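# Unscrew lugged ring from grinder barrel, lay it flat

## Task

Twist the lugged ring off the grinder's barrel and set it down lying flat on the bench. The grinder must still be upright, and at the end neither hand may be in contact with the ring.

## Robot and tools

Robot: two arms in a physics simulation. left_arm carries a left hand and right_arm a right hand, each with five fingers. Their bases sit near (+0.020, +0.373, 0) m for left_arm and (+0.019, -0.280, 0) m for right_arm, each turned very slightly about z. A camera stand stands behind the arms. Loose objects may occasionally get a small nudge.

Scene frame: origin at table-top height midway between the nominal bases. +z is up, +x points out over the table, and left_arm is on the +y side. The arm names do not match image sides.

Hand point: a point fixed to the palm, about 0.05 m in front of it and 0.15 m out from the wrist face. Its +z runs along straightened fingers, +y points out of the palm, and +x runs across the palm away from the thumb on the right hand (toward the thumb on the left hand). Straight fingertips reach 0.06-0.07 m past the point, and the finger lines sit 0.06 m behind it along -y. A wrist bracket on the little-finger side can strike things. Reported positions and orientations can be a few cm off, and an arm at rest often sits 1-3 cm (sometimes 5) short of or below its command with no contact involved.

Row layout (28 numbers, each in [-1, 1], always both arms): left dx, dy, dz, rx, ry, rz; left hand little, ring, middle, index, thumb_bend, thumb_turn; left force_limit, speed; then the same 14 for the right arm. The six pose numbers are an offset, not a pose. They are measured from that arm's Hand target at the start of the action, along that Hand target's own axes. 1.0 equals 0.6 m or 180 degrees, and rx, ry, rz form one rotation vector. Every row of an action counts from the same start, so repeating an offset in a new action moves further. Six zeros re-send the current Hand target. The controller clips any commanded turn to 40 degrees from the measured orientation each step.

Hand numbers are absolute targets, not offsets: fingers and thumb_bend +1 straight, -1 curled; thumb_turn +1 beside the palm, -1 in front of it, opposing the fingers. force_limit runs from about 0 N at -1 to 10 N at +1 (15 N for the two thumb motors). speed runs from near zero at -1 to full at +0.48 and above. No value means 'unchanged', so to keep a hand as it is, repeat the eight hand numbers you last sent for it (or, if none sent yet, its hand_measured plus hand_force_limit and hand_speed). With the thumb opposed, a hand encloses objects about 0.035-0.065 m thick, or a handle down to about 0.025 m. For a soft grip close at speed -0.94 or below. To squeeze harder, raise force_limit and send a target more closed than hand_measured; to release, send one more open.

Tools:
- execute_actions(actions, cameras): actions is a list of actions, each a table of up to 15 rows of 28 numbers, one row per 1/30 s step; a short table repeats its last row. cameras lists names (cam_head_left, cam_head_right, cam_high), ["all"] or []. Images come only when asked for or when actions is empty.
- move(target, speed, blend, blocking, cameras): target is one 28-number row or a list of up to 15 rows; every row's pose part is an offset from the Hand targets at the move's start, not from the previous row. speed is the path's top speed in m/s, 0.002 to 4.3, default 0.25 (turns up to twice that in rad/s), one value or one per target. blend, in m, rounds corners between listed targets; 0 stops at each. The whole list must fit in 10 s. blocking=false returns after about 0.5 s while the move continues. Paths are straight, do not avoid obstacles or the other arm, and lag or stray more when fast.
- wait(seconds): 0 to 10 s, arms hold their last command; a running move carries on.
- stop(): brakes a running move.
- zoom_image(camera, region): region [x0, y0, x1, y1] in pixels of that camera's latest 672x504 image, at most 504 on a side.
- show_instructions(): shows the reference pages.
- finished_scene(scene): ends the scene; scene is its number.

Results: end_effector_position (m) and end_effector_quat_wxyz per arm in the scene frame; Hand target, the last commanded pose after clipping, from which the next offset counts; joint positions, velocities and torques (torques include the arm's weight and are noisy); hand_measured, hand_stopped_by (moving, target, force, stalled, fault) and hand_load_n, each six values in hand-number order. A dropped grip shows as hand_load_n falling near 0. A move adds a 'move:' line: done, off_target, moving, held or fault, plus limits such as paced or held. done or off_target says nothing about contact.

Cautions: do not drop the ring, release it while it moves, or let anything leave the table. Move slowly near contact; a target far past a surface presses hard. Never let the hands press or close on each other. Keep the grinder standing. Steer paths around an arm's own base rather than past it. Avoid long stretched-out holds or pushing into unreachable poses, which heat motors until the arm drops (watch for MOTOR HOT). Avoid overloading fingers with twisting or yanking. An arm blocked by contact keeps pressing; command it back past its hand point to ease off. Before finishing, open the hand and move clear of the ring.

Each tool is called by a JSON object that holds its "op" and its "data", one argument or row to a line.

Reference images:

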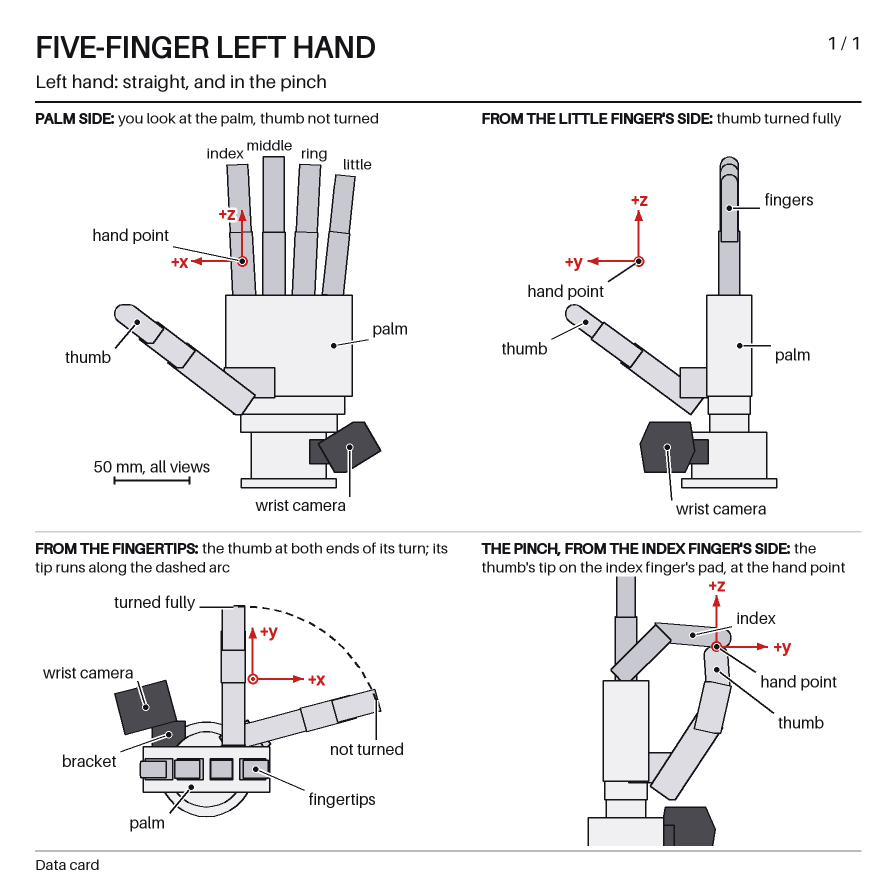

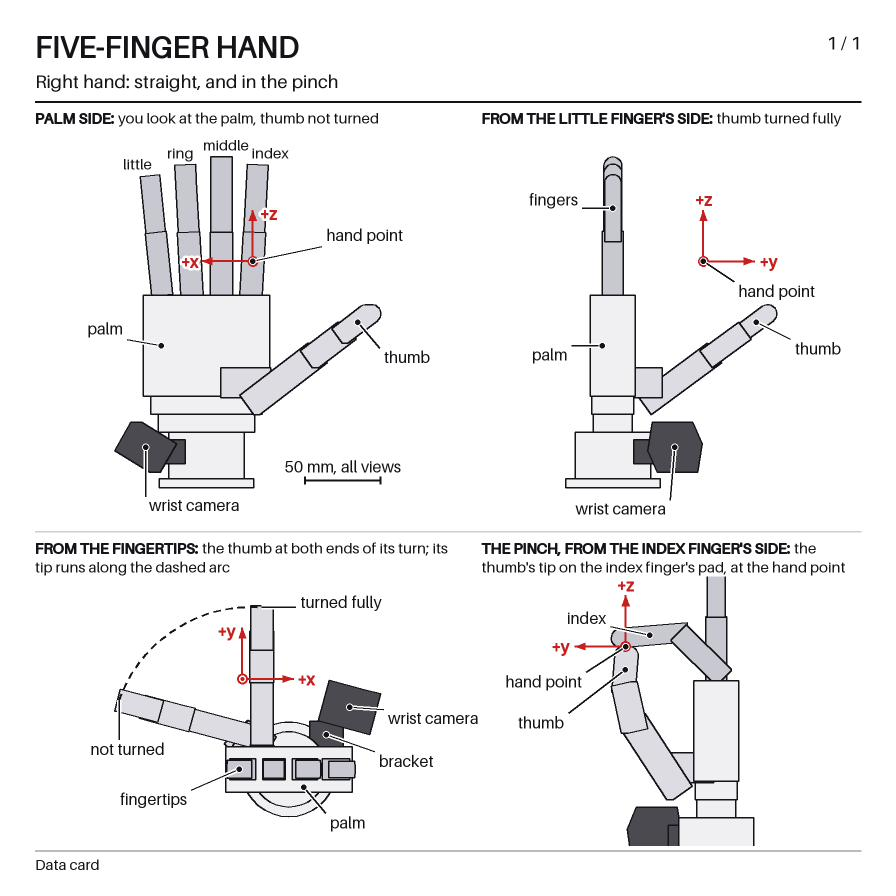

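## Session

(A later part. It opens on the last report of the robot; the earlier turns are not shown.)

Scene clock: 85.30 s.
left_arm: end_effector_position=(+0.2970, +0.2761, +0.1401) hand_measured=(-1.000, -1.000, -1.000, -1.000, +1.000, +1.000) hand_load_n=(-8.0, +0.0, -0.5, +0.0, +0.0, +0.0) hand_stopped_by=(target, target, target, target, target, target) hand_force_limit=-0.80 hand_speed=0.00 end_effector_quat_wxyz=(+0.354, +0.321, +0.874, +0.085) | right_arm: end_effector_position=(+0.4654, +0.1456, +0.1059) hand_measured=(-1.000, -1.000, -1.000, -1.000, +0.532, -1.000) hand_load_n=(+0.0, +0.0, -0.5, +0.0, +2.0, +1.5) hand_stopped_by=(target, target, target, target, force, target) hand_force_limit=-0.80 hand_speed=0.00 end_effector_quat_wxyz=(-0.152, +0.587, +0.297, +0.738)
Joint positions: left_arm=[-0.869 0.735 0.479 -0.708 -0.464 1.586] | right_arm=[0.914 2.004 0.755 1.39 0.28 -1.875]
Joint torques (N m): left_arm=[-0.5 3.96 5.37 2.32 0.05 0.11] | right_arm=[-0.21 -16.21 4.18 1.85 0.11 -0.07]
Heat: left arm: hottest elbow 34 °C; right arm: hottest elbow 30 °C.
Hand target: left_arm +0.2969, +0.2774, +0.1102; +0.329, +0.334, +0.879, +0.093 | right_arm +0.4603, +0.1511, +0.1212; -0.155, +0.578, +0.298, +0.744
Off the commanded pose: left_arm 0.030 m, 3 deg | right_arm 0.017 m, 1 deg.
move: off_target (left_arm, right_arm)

{"op": "execute_actions", "data": {
  "actions": []
}}

{"op": "zoom_image", "data": {
  "camera": "cam_head_left",
  "region": [220, 270, 290, 330]
}}

{"op": "zoom_image", "data": {
  "camera": "cam_head_right",
  "region": [220, 270, 300, 330]
}}

{"op": "zoom_image", "data": {
  "camera": "cam_high",
  "region": [360, 140, 440, 220]
}}

Scene clock: 85.53 s.
left_arm: end_effector_position=(+0.2971, +0.2760, +0.1401) hand_measured=(-1.000, -1.000, -1.000, -1.000, +1.000, +1.000) hand_load_n=(-8.0, +0.5, +0.0, +0.0, +0.0, +0.5) hand_stopped_by=(target, target, target, target, target, target) hand_force_limit=-0.80 hand_speed=0.00 end_effector_quat_wxyz=(+0.355, +0.321, +0.874, +0.085) | right_arm: end_effector_position=(+0.4654, +0.1456, +0.1059) hand_measured=(-1.000, -1.000, -1.000, -1.000, +0.532, -1.000) hand_load_n=(+0.0, +0.0, -0.5, +0.0, +2.5, +1.0) hand_stopped_by=(target, target, target, target, force, target) hand_force_limit=-0.80 hand_speed=0.00 end_effector_quat_wxyz=(-0.152, +0.587, +0.297, +0.738)
Joint positions: left_arm=[-0.869 0.735 0.479 -0.708 -0.464 1.586] | right_arm=[0.914 2.004 0.755 1.39 0.28 -1.875]
Joint velocities: within noise
Joint torques (N m): left_arm=[-1.08 3.6 5.23 2.41 0.04 0.11] | right_arm=[-0.21 -16.21 4.18 1.83 0.11 -0.08]
Heat: left arm: hottest elbow 34 °C; right arm: hottest elbow 30 °C.
Hand target: left_arm +0.2970, +0.2773, +0.1102; +0.329, +0.334, +0.878, +0.093 | right_arm +0.4603, +0.1511, +0.1212; -0.155, +0.577, +0.298, +0.744
Off the commanded pose: left_arm 0.030 m, 3 deg | right_arm 0.017 m, 1 deg.

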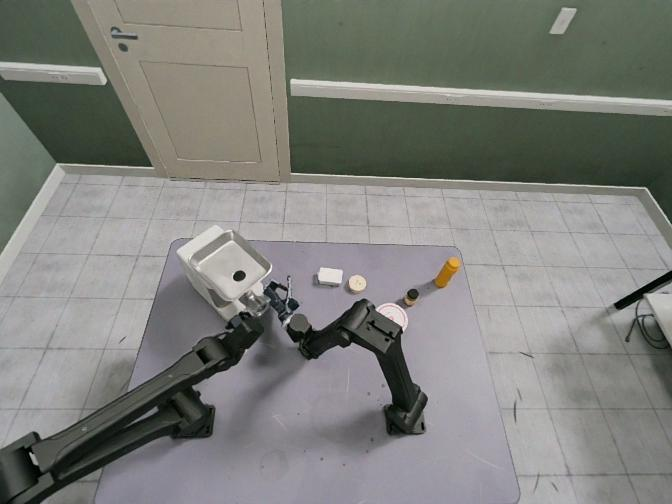

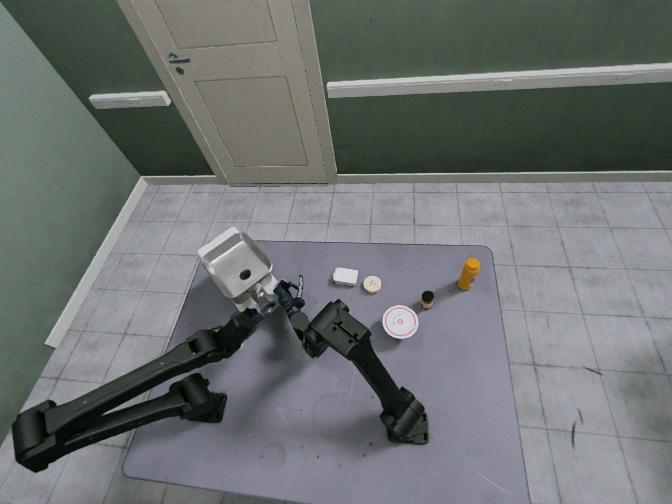

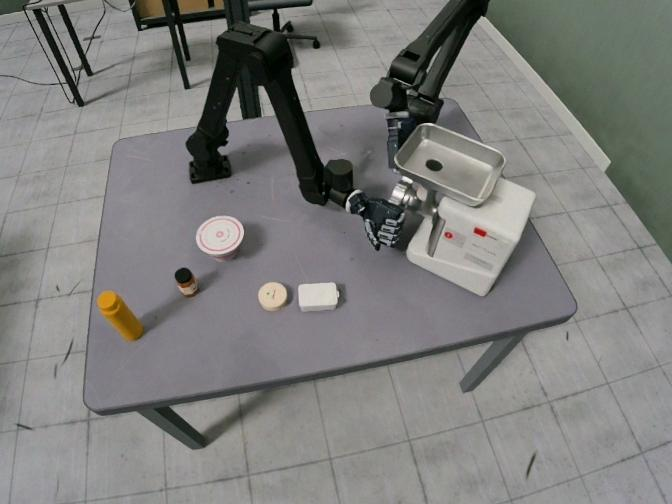

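Scaled by 7.200 from the camera's 672x504 image, which has a finer 960x720 frame.

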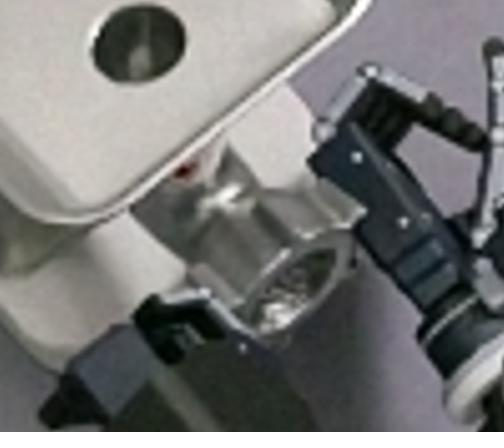

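Scaled by 6.300 from the camera's 672x504 image, which has a finer 960x720 frame.

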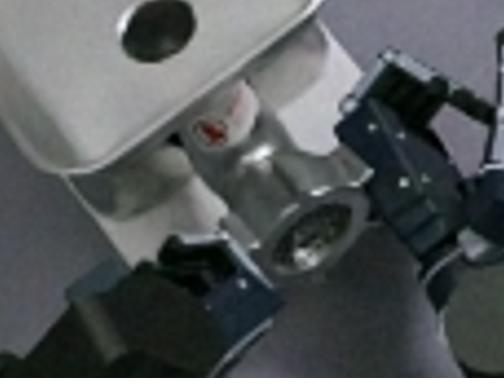

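Scaled by 6.300 from the camera's 672x504 image, which has a finer 960x720 frame.

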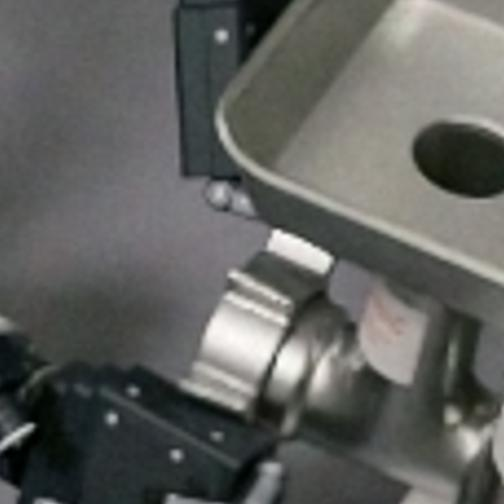

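{"op": "move", "data": {
  "target": [0.043,-0.0319,0.0638,0,0,0,-1,-1,-1,-1,1,1,-0.8,0,0.0793,0.022,0.013,0,0,0,-1,-1,-1,-1,0.1,-1,-0.8,0],
  "speed": 0.06,
  "cameras": ["all"]
}}

Scene clock: 88.70 s.
left_arm: end_effector_position=(+0.2968, +0.2736, +0.1303) hand_measured=(-1.000, -1.000, -1.000, -1.000, +1.000, +1.000) hand_load_n=(-17.0, +0.0, +0.0, +0.0, +0.5, +0.0) hand_stopped_by=(target, target, target, target, target, target) hand_force_limit=-0.80 hand_speed=0.00 end_effector_quat_wxyz=(+0.400, +0.290, +0.866, +0.071) | right_arm: end_effector_position=(+0.4616, +0.1380, +0.1087) hand_measured=(-1.000, -1.000, -1.000, -1.000, +0.532, -1.000) hand_load_n=(+0.0, +0.0, -0.5, +0.0, +2.5, +1.0) hand_stopped_by=(target, target, target, target, force, target) hand_force_limit=-0.80 hand_speed=0.00 end_effector_quat_wxyz=(-0.130, +0.615, +0.325, +0.707)
Joint positions: left_arm=[-0.898 0.704 0.408 -0.579 -0.512 1.539] | right_arm=[0.914 1.908 0.723 1.22 0.287 -1.885]
Joint torques (N m): left_arm=[-0.09 9.47 2.86 2.17 1.58 0.32] | right_arm=[-0.32 -20.37 6.27 3.21 -0.2 0.02]
Heat: left arm: hottest elbow 33 °C; right arm: hottest elbow 29 °C.
Hand target: left_arm +0.2969, +0.2775, +0.0600; +0.329, +0.334, +0.879, +0.093 | right_arm +0.4603, +0.1511, +0.1710; -0.155, +0.578, +0.298, +0.744
Off the commanded pose: left_arm 0.070 m, 10 deg | right_arm 0.064 m, 7 deg.
move: off_target (left_arm, right_arm)

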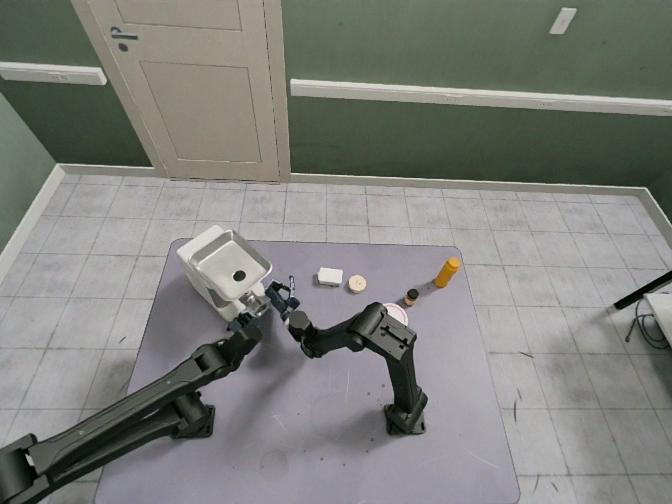

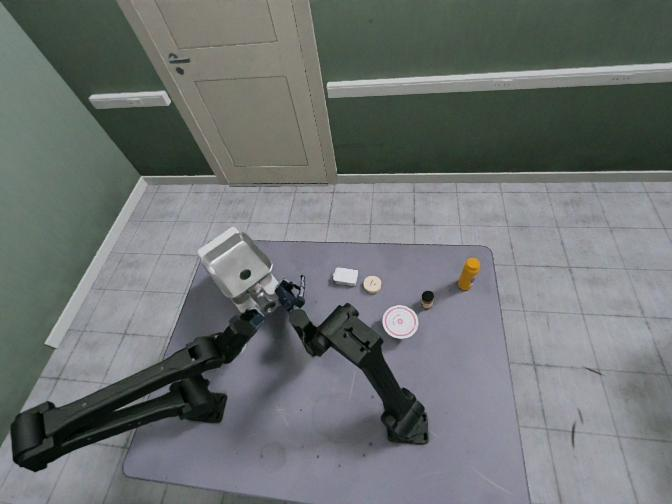

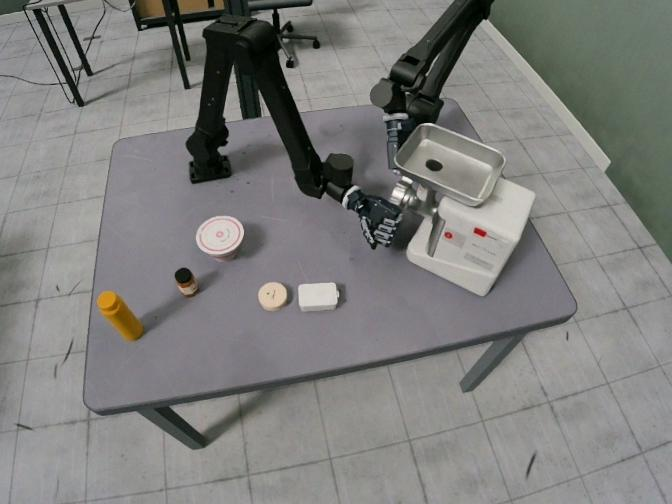

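{"op": "zoom_image", "data": {
  "camera": "cam_head_left",
  "region": [220, 270, 290, 330]
}}

{"op": "zoom_image", "data": {
  "camera": "cam_high",
  "region": [360, 140, 440, 220]
}}

{"op": "zoom_image", "data": {
  "camera": "cam_head_right",
  "region": [220, 270, 310, 340]
}}

Scaled by 7.200 from the camera's 672x504 image, which has a finer 960x720 frame.

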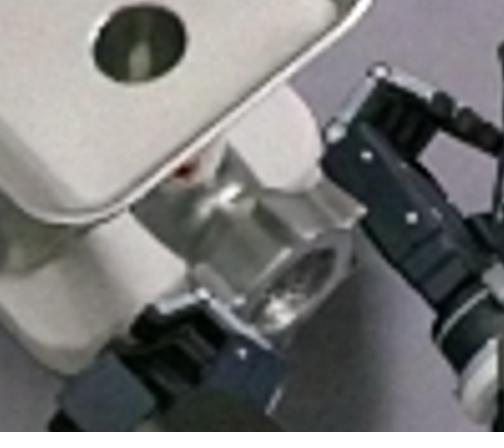

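Scaled by 6.300 from the camera's 672x504 image, which has a finer 960x720 frame.

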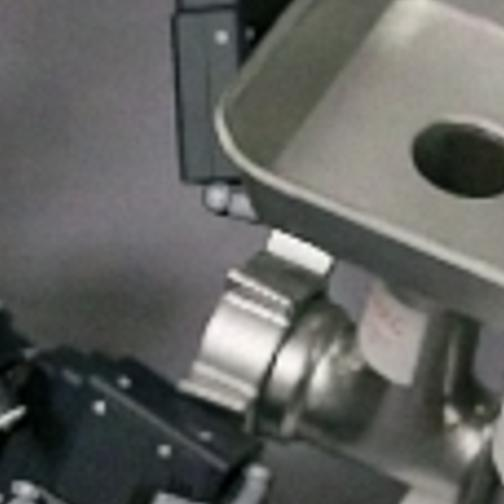

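Scaled by 5.600 from the camera's 672x504 image, which has a finer 960x720 frame.

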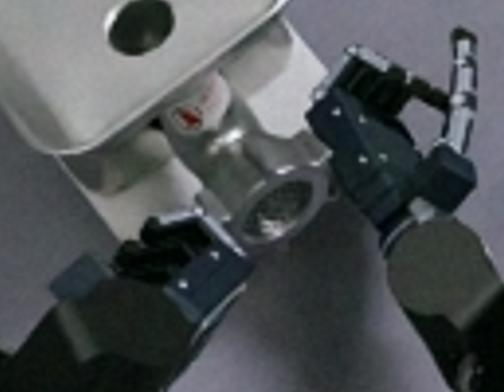

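{"op": "move", "data": {
  "target": [0.03,-0.022,0.0446,0,0,0,-1,-1,-1,-1,1,1,-0.8,0,0.0793,0.022,0.013,0,0,0,-1,-1,-1,-1,0.1,-1,-0.8,0],
  "speed": 0.06,
  "cameras": ["all"]
}}

{"op": "zoom_image", "data": {
  "camera": "cam_high",
  "region": [360, 140, 440, 220]
}}

{"op": "zoom_image", "data": {
  "camera": "cam_head_left",
  "region": [220, 270, 290, 330]
}}

Scene clock: 90.77 s.
left_arm: end_effector_position=(+0.2983, +0.2701, +0.1243) hand_measured=(-1.000, -1.000, -1.000, -1.000, +1.000, +1.000) hand_load_n=(-17.5, +0.0, +0.0, +0.0, +0.0, +0.0) hand_stopped_by=(target, target, target, target, target, target) hand_force_limit=-0.80 hand_speed=0.00 end_effector_quat_wxyz=(+0.436, +0.268, +0.857, +0.059) | right_arm: end_effector_position=(+0.4566, +0.1260, +0.1126) hand_measured=(-1.000, -1.000, -1.000, -1.000, +0.532, -1.000) hand_load_n=(+0.0, +0.0, -0.5, +0.0, +2.5, +1.5) hand_stopped_by=(target, target, target, target, force, target) hand_force_limit=-0.80 hand_speed=0.00 end_effector_quat_wxyz=(-0.106, +0.640, +0.352, +0.675)
Joint positions: left_arm=[-0.918 0.69 0.356 -0.466 -0.546 1.515] | right_arm=[0.91 1.809 0.692 1.047 0.291 -1.898]
Joint torques (N m): left_arm=[0.03 12.69 1.69 0.88 2.63 0.37] | right_arm=[-0.21 -23.41 8.99 4.51 -0.46 0.13]
Heat: left arm: hottest elbow 33 °C; right arm: hottest elbow 30 °C.
Hand target: left_arm +0.2970, +0.2776, +0.0253; +0.329, +0.334, +0.878, +0.093 | right_arm +0.4603, +0.1511, +0.2210; -0.155, +0.578, +0.298, +0.744
Off the commanded pose: left_arm 0.099 m, 15 deg | right_arm 0.111 m, 14 deg.
move: off_target (left_arm, right_arm)

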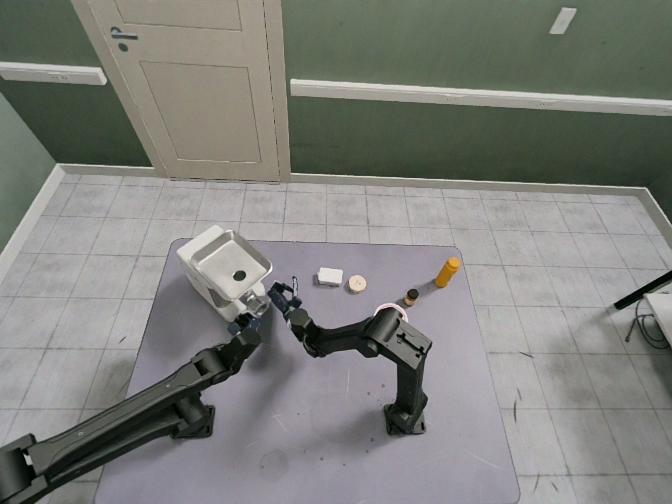

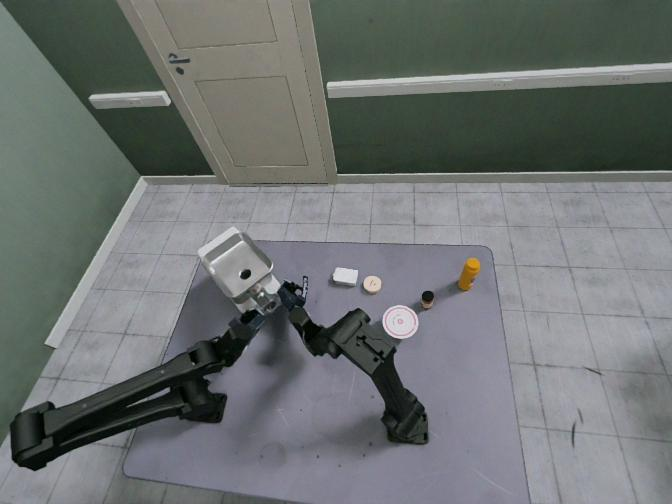

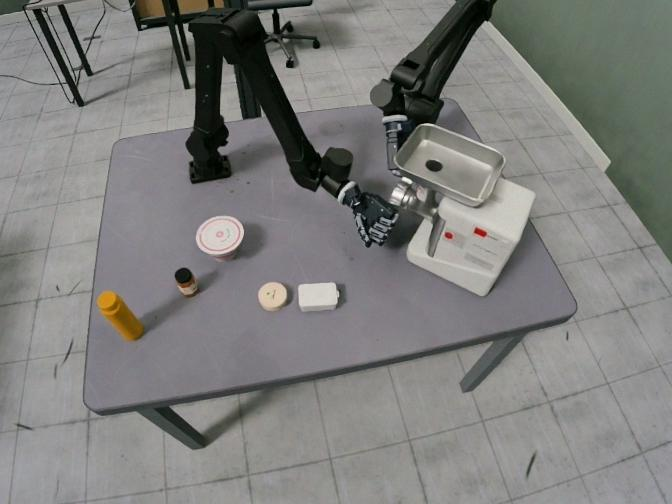

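Scaled by 6.300 from the camera's 672x504 image, which has a finer 960x720 frame.

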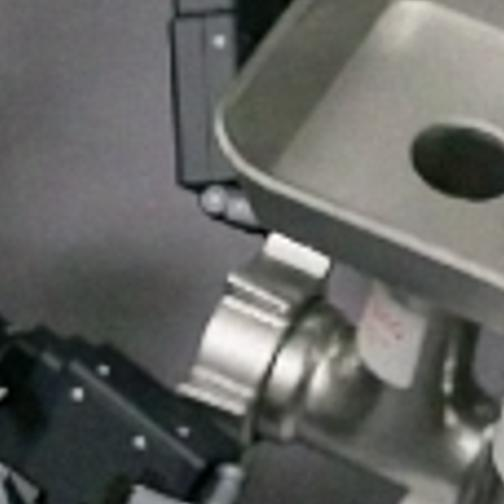

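Scaled by 7.200 from the camera's 672x504 image, which has a finer 960x720 frame.

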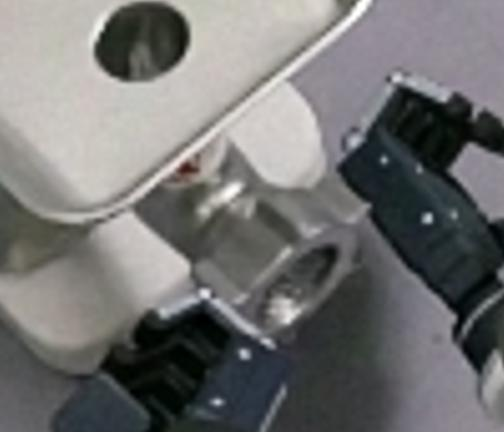

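{"op": "move", "data": {
  "target": [0.0344,-0.0255,0.051,0,0,0,-1,-1,-1,-1,1,1,-0.8,0,0.068,0.0015,0.0098,0,0,0,-1,-1,-1,-1,0.1,-1,-0.8,0],
  "speed": 0.06,
  "cameras": ["all"]
}}

{"op": "zoom_image", "data": {
  "camera": "cam_high",
  "region": [360, 140, 440, 220]
}}

{"op": "zoom_image", "data": {
  "camera": "cam_head_left",
  "region": [220, 270, 290, 330]
}}

Scene clock: 94.17 s.
left_arm: end_effector_position=(+0.2975, +0.2686, +0.1108) hand_measured=(-1.000, -1.000, -1.000, -1.000, +1.000, +1.000) hand_load_n=(-22.0, +0.0, +0.0, +0.0, +0.0, +0.0) hand_stopped_by=(target, target, target, target, target, target) hand_force_limit=-0.80 hand_speed=0.00 end_effector_quat_wxyz=(+0.463, +0.245, +0.851, +0.045) | right_arm: end_effector_position=(+0.4533, +0.1411, +0.2244) hand_measured=(-1.000, -1.000, -1.000, -1.000, +0.532, -1.000) hand_load_n=(+0.0, +0.0, -0.5, +0.0, +2.5, +1.5) hand_stopped_by=(target, target, target, target, force, target) hand_force_limit=-0.80 hand_speed=0.00 end_effector_quat_wxyz=(-0.135, +0.597, +0.315, +0.725)
Joint positions: left_arm=[-0.936 0.693 0.295 -0.344 -0.575 1.485] | right_arm=[0.932 1.619 0.743 0.968 0.302 -1.899]
Joint torques (N m): left_arm=[-0.44 15.68 0.53 0.18 3.38 0.42] | right_arm=[0.03 -13.51 10.67 1.92 0.13 0.11]
Heat: left arm: hottest elbow 33 °C; right arm: hottest elbow 30 °C.
Hand target: left_arm +0.2970, +0.2775, -0.0146; +0.329, +0.334, +0.879, +0.093 | right_arm +0.4537, +0.1588, +0.2610; -0.155, +0.578, +0.298, +0.744
Off the commanded pose: left_arm 0.126 m, 20 deg | right_arm 0.041 m, 4 deg.
move: off_target (left_arm, right_arm)

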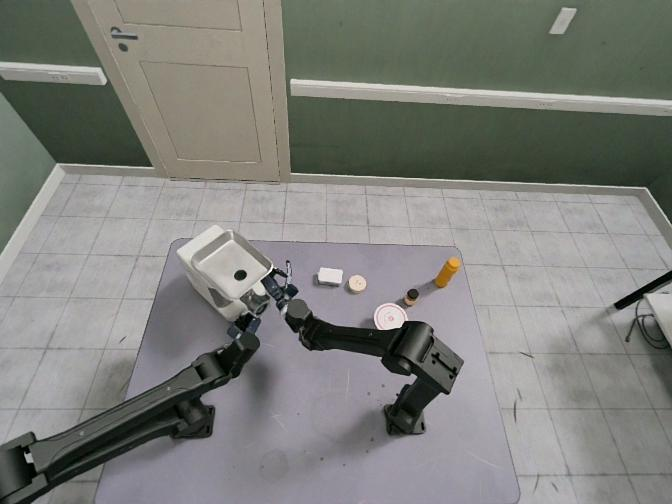

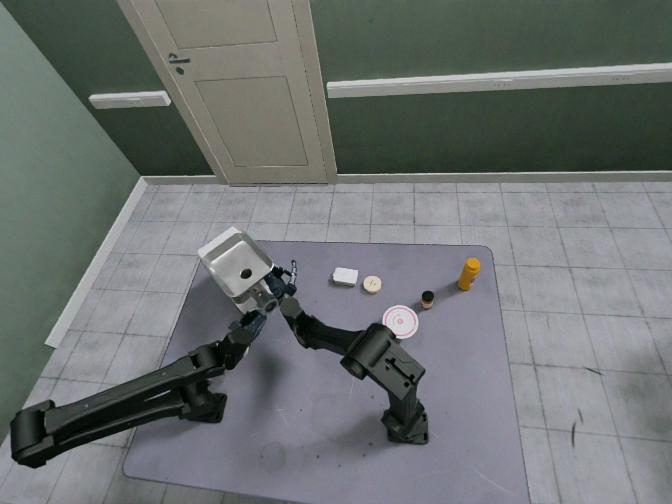

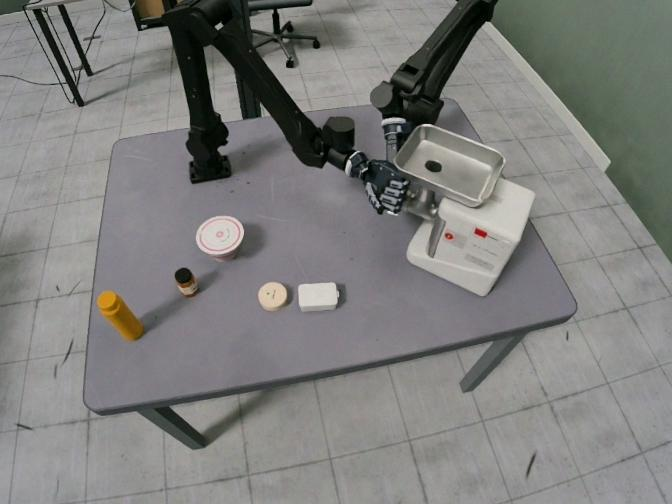

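Scaled by 6.300 from the camera's 672x504 image, which has a finer 960x720 frame.

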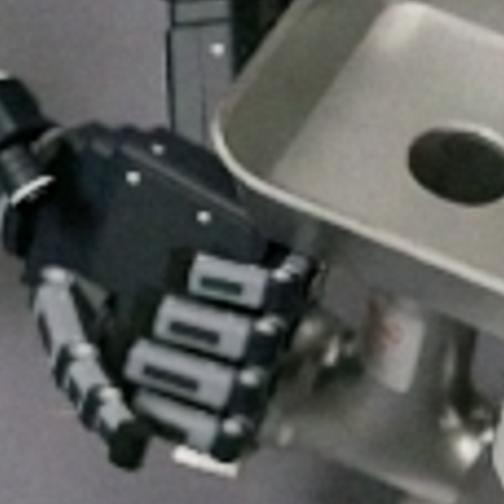

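Scaled by 7.200 from the camera's 672x504 image, which has a finer 960x720 frame.

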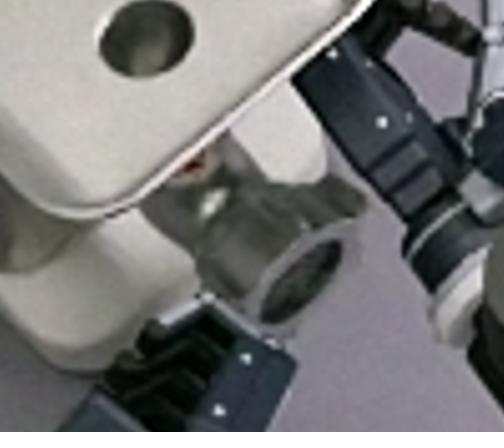

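{"op": "move", "data": {
  "target": [
    [0,0,0,0,0,0,-1,-1,-1,-1,1,1,-0.8,0,-0.0367,0.1284,0.0047,0,0,0,-1,-1,-1,-1,0.1,-1,-0.8,0],
    [0,0,0,0,0,0,-1,-1,-1,-1,1,1,-0.8,0,-0.3222,0.0492,-0.0421,0,0,0,-1,-1,-1,-1,0.1,-1,-0.8,0]
  ],
  "speed": 0.2,
  "cameras": ["all"]
}}

{"op": "zoom_image", "data": {
  "camera": "cam_high",
  "region": [360, 140, 440, 220]
}}

{"op": "zoom_image", "data": {
  "camera": "cam_head_left",
  "region": [220, 270, 290, 330]
}}

Scene clock: 97.90 s.
left_arm: end_effector_position=(+0.2989, +0.2666, +0.1103) hand_measured=(-1.000, -1.000, -1.000, -1.000, +1.000, +1.000) hand_load_n=(-20.5, +0.0, +0.0, +0.0, +0.0, +0.0) hand_stopped_by=(target, target, target, target, target, target) hand_force_limit=-0.80 hand_speed=0.00 end_effector_quat_wxyz=(+0.465, +0.244, +0.850, +0.043) | right_arm: end_effector_position=(+0.4984, +0.0957, +0.0739) hand_measured=(-1.000, -1.000, -1.000, -1.000, +0.532, -1.000) hand_load_n=(+0.0, +0.0, -0.5, +0.0, +2.5, +1.5) hand_stopped_by=(target, target, target, target, force, target) hand_force_limit=-0.80 hand_speed=0.00 end_effector_quat_wxyz=(-0.149, +0.586, +0.309, +0.734)
Joint positions: left_arm=[-0.936 0.704 0.295 -0.329 -0.574 1.484] | right_arm=[0.774 2.082 0.716 1.49 0.127 -1.872]
Joint torques (N m): left_arm=[-0.26 15.62 0.61 -0.16 3.46 0.45] | right_arm=[-1.67 -13.04 5.14 2.74 -0.11 0.12]
Heat: left arm: hottest wrist yaw 35 °C; right arm: hottest elbow 30 °C.
Hand target: left_arm +0.2970, +0.2776, -0.0146; +0.329, +0.334, +0.879, +0.093 | right_arm +0.5063, +0.0983, +0.0809; -0.155, +0.578, +0.298, +0.744
Off the commanded pose: left_arm 0.125 m, 20 deg | right_arm 0.011 m, 2 deg.
move: off_target (left_arm, right_arm)

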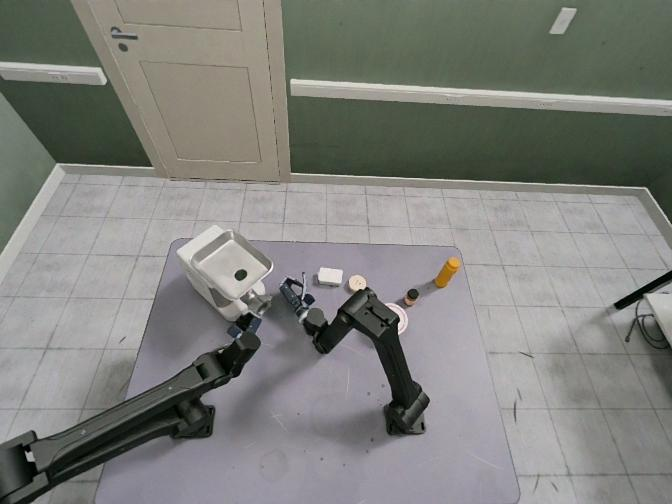

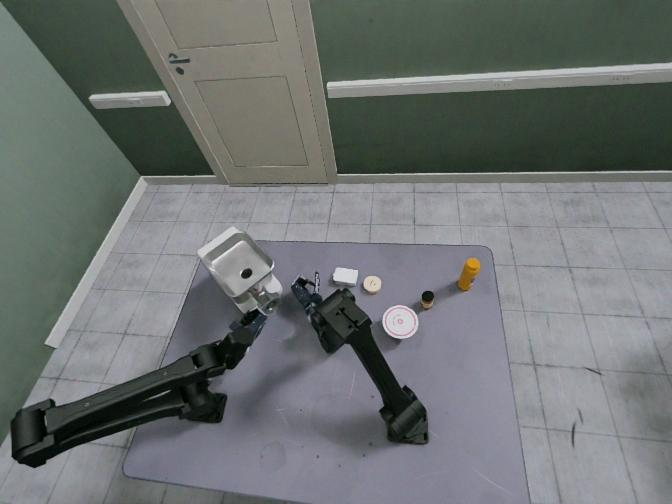

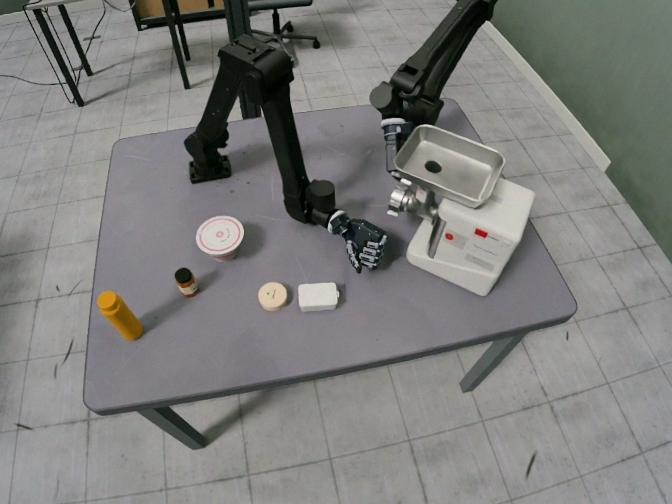

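Scaled by 6.300 from the camera's 672x504 image, which has a finer 960x720 frame.

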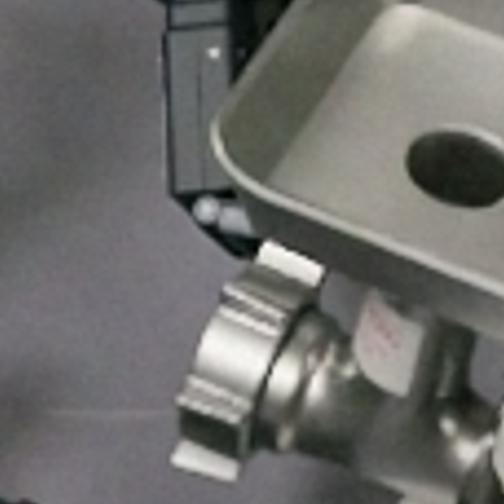

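Scaled by 7.200 from the camera's 672x504 image, which has a finer 960x720 frame.

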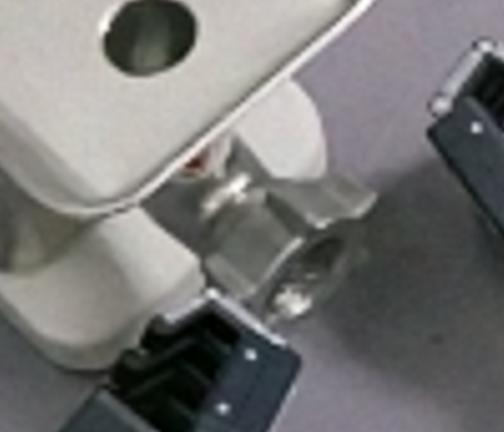

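{"op": "move", "data": {
  "target": [
    [-0.0774,0.0574,-0.1148,0,0,0,-1,-1,-1,-1,1,1,-0.8,0,0.0922,-0.059,-0.2545,0,0,0,-1,-1,-1,-1,1,1,-0.8,0],
    [-0.0774,0.0574,-0.1148,0,0,0,-1,-1,-1,-1,1,1,-0.8,0,0.0922,-0.059,-0.2545,-0.0255,-0.0542,0.5866,-1,-1,-1,-1,1,1,-0.8,0]
  ],
  "speed": [0.2,0.35],
  "cameras": ["all"]
}}

{"op": "zoom_image", "data": {
  "camera": "cam_high",
  "region": [340, 140, 440, 240]
}}

{"op": "zoom_image", "data": {
  "camera": "cam_head_left",
  "region": [220, 270, 310, 350]
}}

Scene clock: 107.83 s.
left_arm: end_effector_position=(+0.2815, +0.2903, +0.0546) hand_measured=(-1.000, -1.000, -1.000, -1.000, +1.000, +1.000) hand_load_n=(+0.0, +0.0, +0.0, +0.0, +0.0, +0.0) hand_stopped_by=(target, target, target, target, target, target) hand_force_limit=-0.80 hand_speed=0.00 end_effector_quat_wxyz=(+0.314, +0.340, +0.881, +0.100) | right_arm: end_effector_position=(+0.3486, +0.0414, +0.1006) hand_measured=(-1.000, -1.000, -1.000, -1.000, +1.000, +1.000) hand_load_n=(+0.0, +0.0, +0.0, +0.0, +0.0, -0.5) hand_stopped_by=(target, target, target, target, target, target) hand_force_limit=-0.80 hand_speed=0.00 end_effector_quat_wxyz=(+0.642, -0.649, +0.286, -0.292)
Joint positions: left_arm=[-0.871 0.861 0.312 -0.507 -0.451 1.59] | right_arm=[0.652 1.448 0.278 1.164 -0.036 -0.011]
Joint torques (N m): left_arm=[0.03 -1.03 10.78 0.5 -0.4 0.13] | right_arm=[-2.26 -5.48 4.83 2.5 -0.1 0.19]
Heat: left arm: hottest wrist yaw 36 °C; right arm: hottest elbow 30 °C.
Hand target: left_arm +0.2969, +0.2775, +0.0752; +0.329, +0.334, +0.878, +0.093 | right_arm +0.3531, +0.0369, +0.1004; +0.643, -0.644, +0.295, -0.292
Off the commanded pose: left_arm 0.029 m, 2 deg | right_arm 0.006 m, 1 deg.
move: off_target (left_arm)

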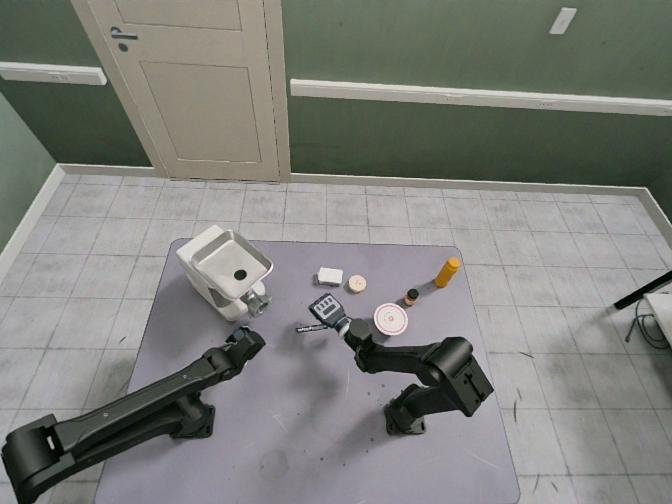

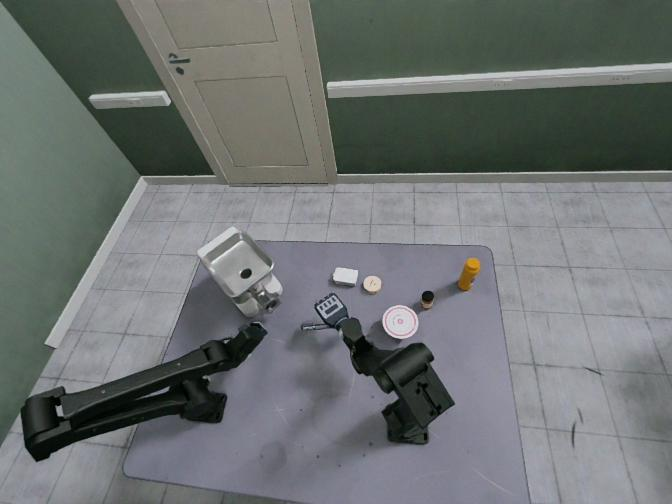

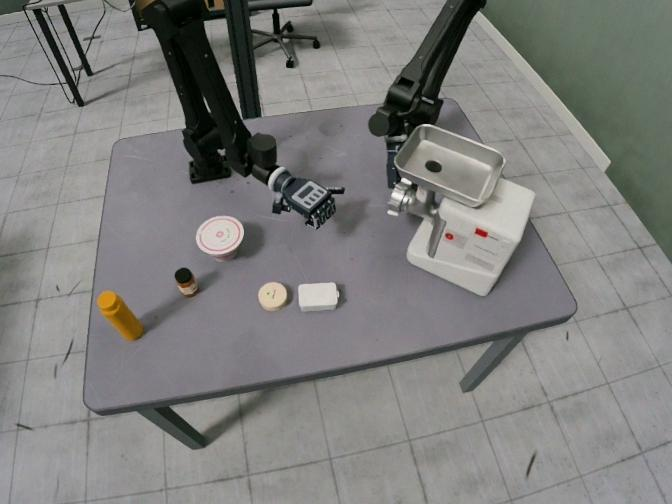

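Scaled by 5.040 from the camera's 672x504 image, which has a finer 960x720 frame.

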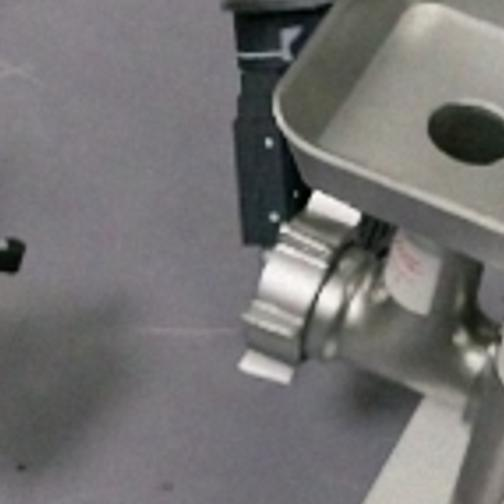

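Scaled by 5.600 from the camera's 672x504 image, which has a finer 960x720 frame.

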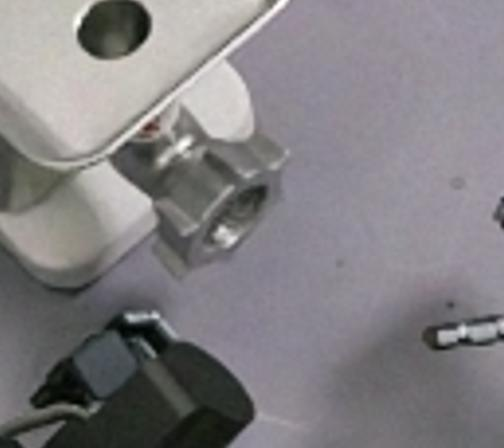

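{"op": "move", "data": {
  "target": [
    [-0.0143,-0.1382,-0.0593,0,0,0,-1,-1,-1,-1,1,1,-0.8,0,-0.1,0.114,0,0,0,0,-1,-1,-1,-1,1,1,-0.8,0],
    [-0.1133,-0.065,-0.2061,0,0,0,-1,-1,-1,-1,1,1,-0.8,0,-0.125,0.114,0.2333,0,0,0,-1,-1,-1,-1,1,1,-0.8,0],
    [-0.1134,0.0694,-0.1392,0,0,0,-1,-1,-1,-1,1,1,-0.8,0,-0.125,0.114,0.2333,0,0,0,-1,-1,-1,-1,1,1,-0.8,0],
    [-0.0876,0.0503,-0.1009,0,0,0,-1,-1,-1,-1,1,1,-0.8,0,-0.125,0.114,0.2333,0,0,0,-1,-1,-1,-1,1,1,-0.8,0]
  ],
  "speed": [0.15,0.15,0.12,0.08],
  "cameras": ["all"]
}}

{"op": "zoom_image", "data": {
  "camera": "cam_high",
  "region": [340, 140, 440, 240]
}}

{"op": "zoom_image", "data": {
  "camera": "cam_head_left",
  "region": [220, 270, 310, 350]
}}

Scene clock: 114.33 s.
left_arm: end_effector_position=(+0.3013, +0.2682, +0.1647) hand_measured=(-1.000, -1.000, -1.000, -1.000, +1.000, +1.000) hand_load_n=(+0.0, +0.0, -0.5, +0.0, +0.0, +0.0) hand_stopped_by=(target, target, target, target, target, target) hand_force_limit=-0.80 hand_speed=0.00 end_effector_quat_wxyz=(+0.330, +0.334, +0.878, +0.091) | right_arm: end_effector_position=(+0.3975, +0.1808, +0.0308) hand_measured=(-1.000, -1.000, -1.000, -1.000, +1.000, +1.000) hand_load_n=(+0.0, +0.0, +0.0, +0.0, +0.0, +0.0) hand_stopped_by=(target, target, target, target, target, target) hand_force_limit=-0.80 hand_speed=0.00 end_effector_quat_wxyz=(+0.640, -0.650, +0.289, -0.292)
Joint positions: left_arm=[-0.871 0.778 0.58 -0.819 -0.451 1.589] | right_arm=[0.845 1.93 0.644 1.273 0.161 -0.008]
Joint torques (N m): left_arm=[0.03 -1.26 7.35 1.47 -0.39 0.11] | right_arm=[-1.96 -10.99 6.2 1.89 -0.09 0.19]
Heat: left arm: hottest wrist yaw 34 °C; right arm: hottest elbow 30 °C.
Hand target: left_arm +0.3036, +0.2698, +0.1604; +0.329, +0.334, +0.878, +0.093 | right_arm +0.4092, +0.1854, +0.0318; +0.643, -0.644, +0.294, -0.292
Off the commanded pose: left_arm 0.005 m, 0 deg | right_arm 0.013 m, 1 deg.
move: off_target (right_arm)

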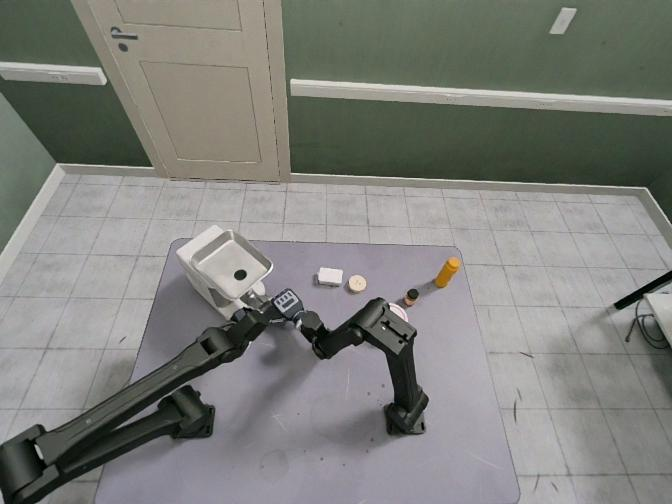

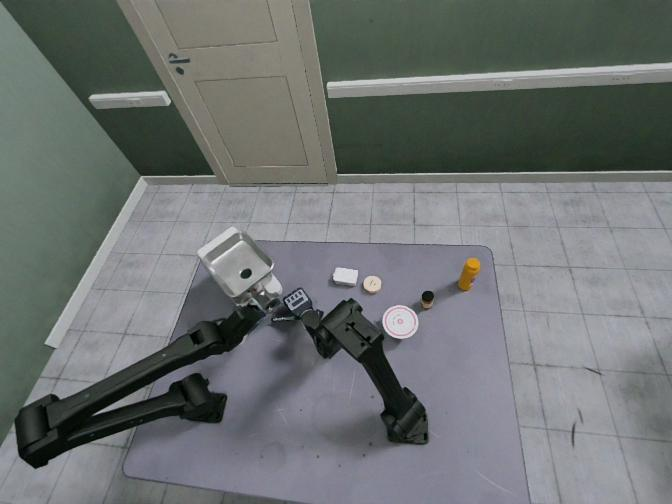

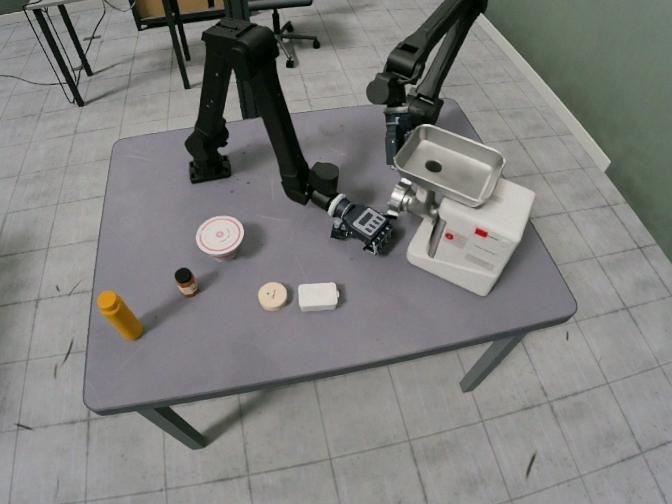

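Scaled by 5.040 from the camera's 672x504 image, which has a finer 960x720 frame.

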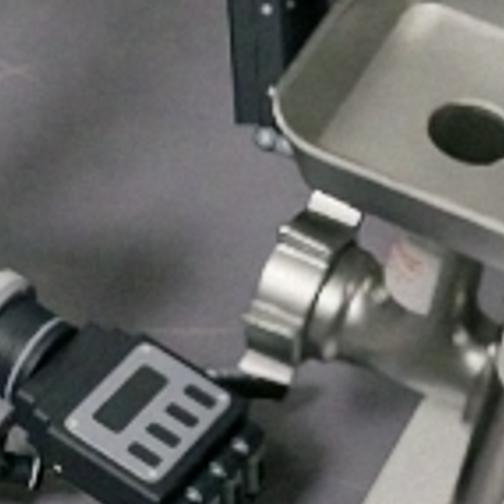

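Scaled by 5.600 from the camera's 672x504 image, which has a finer 960x720 frame.

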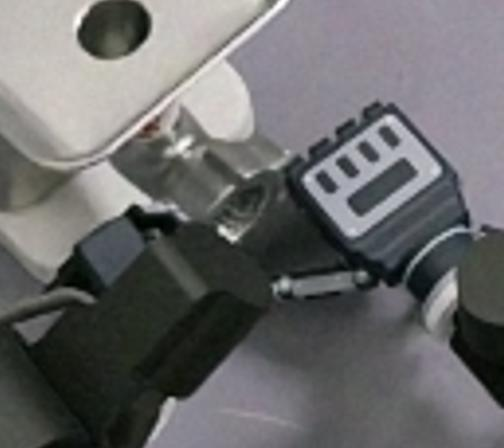

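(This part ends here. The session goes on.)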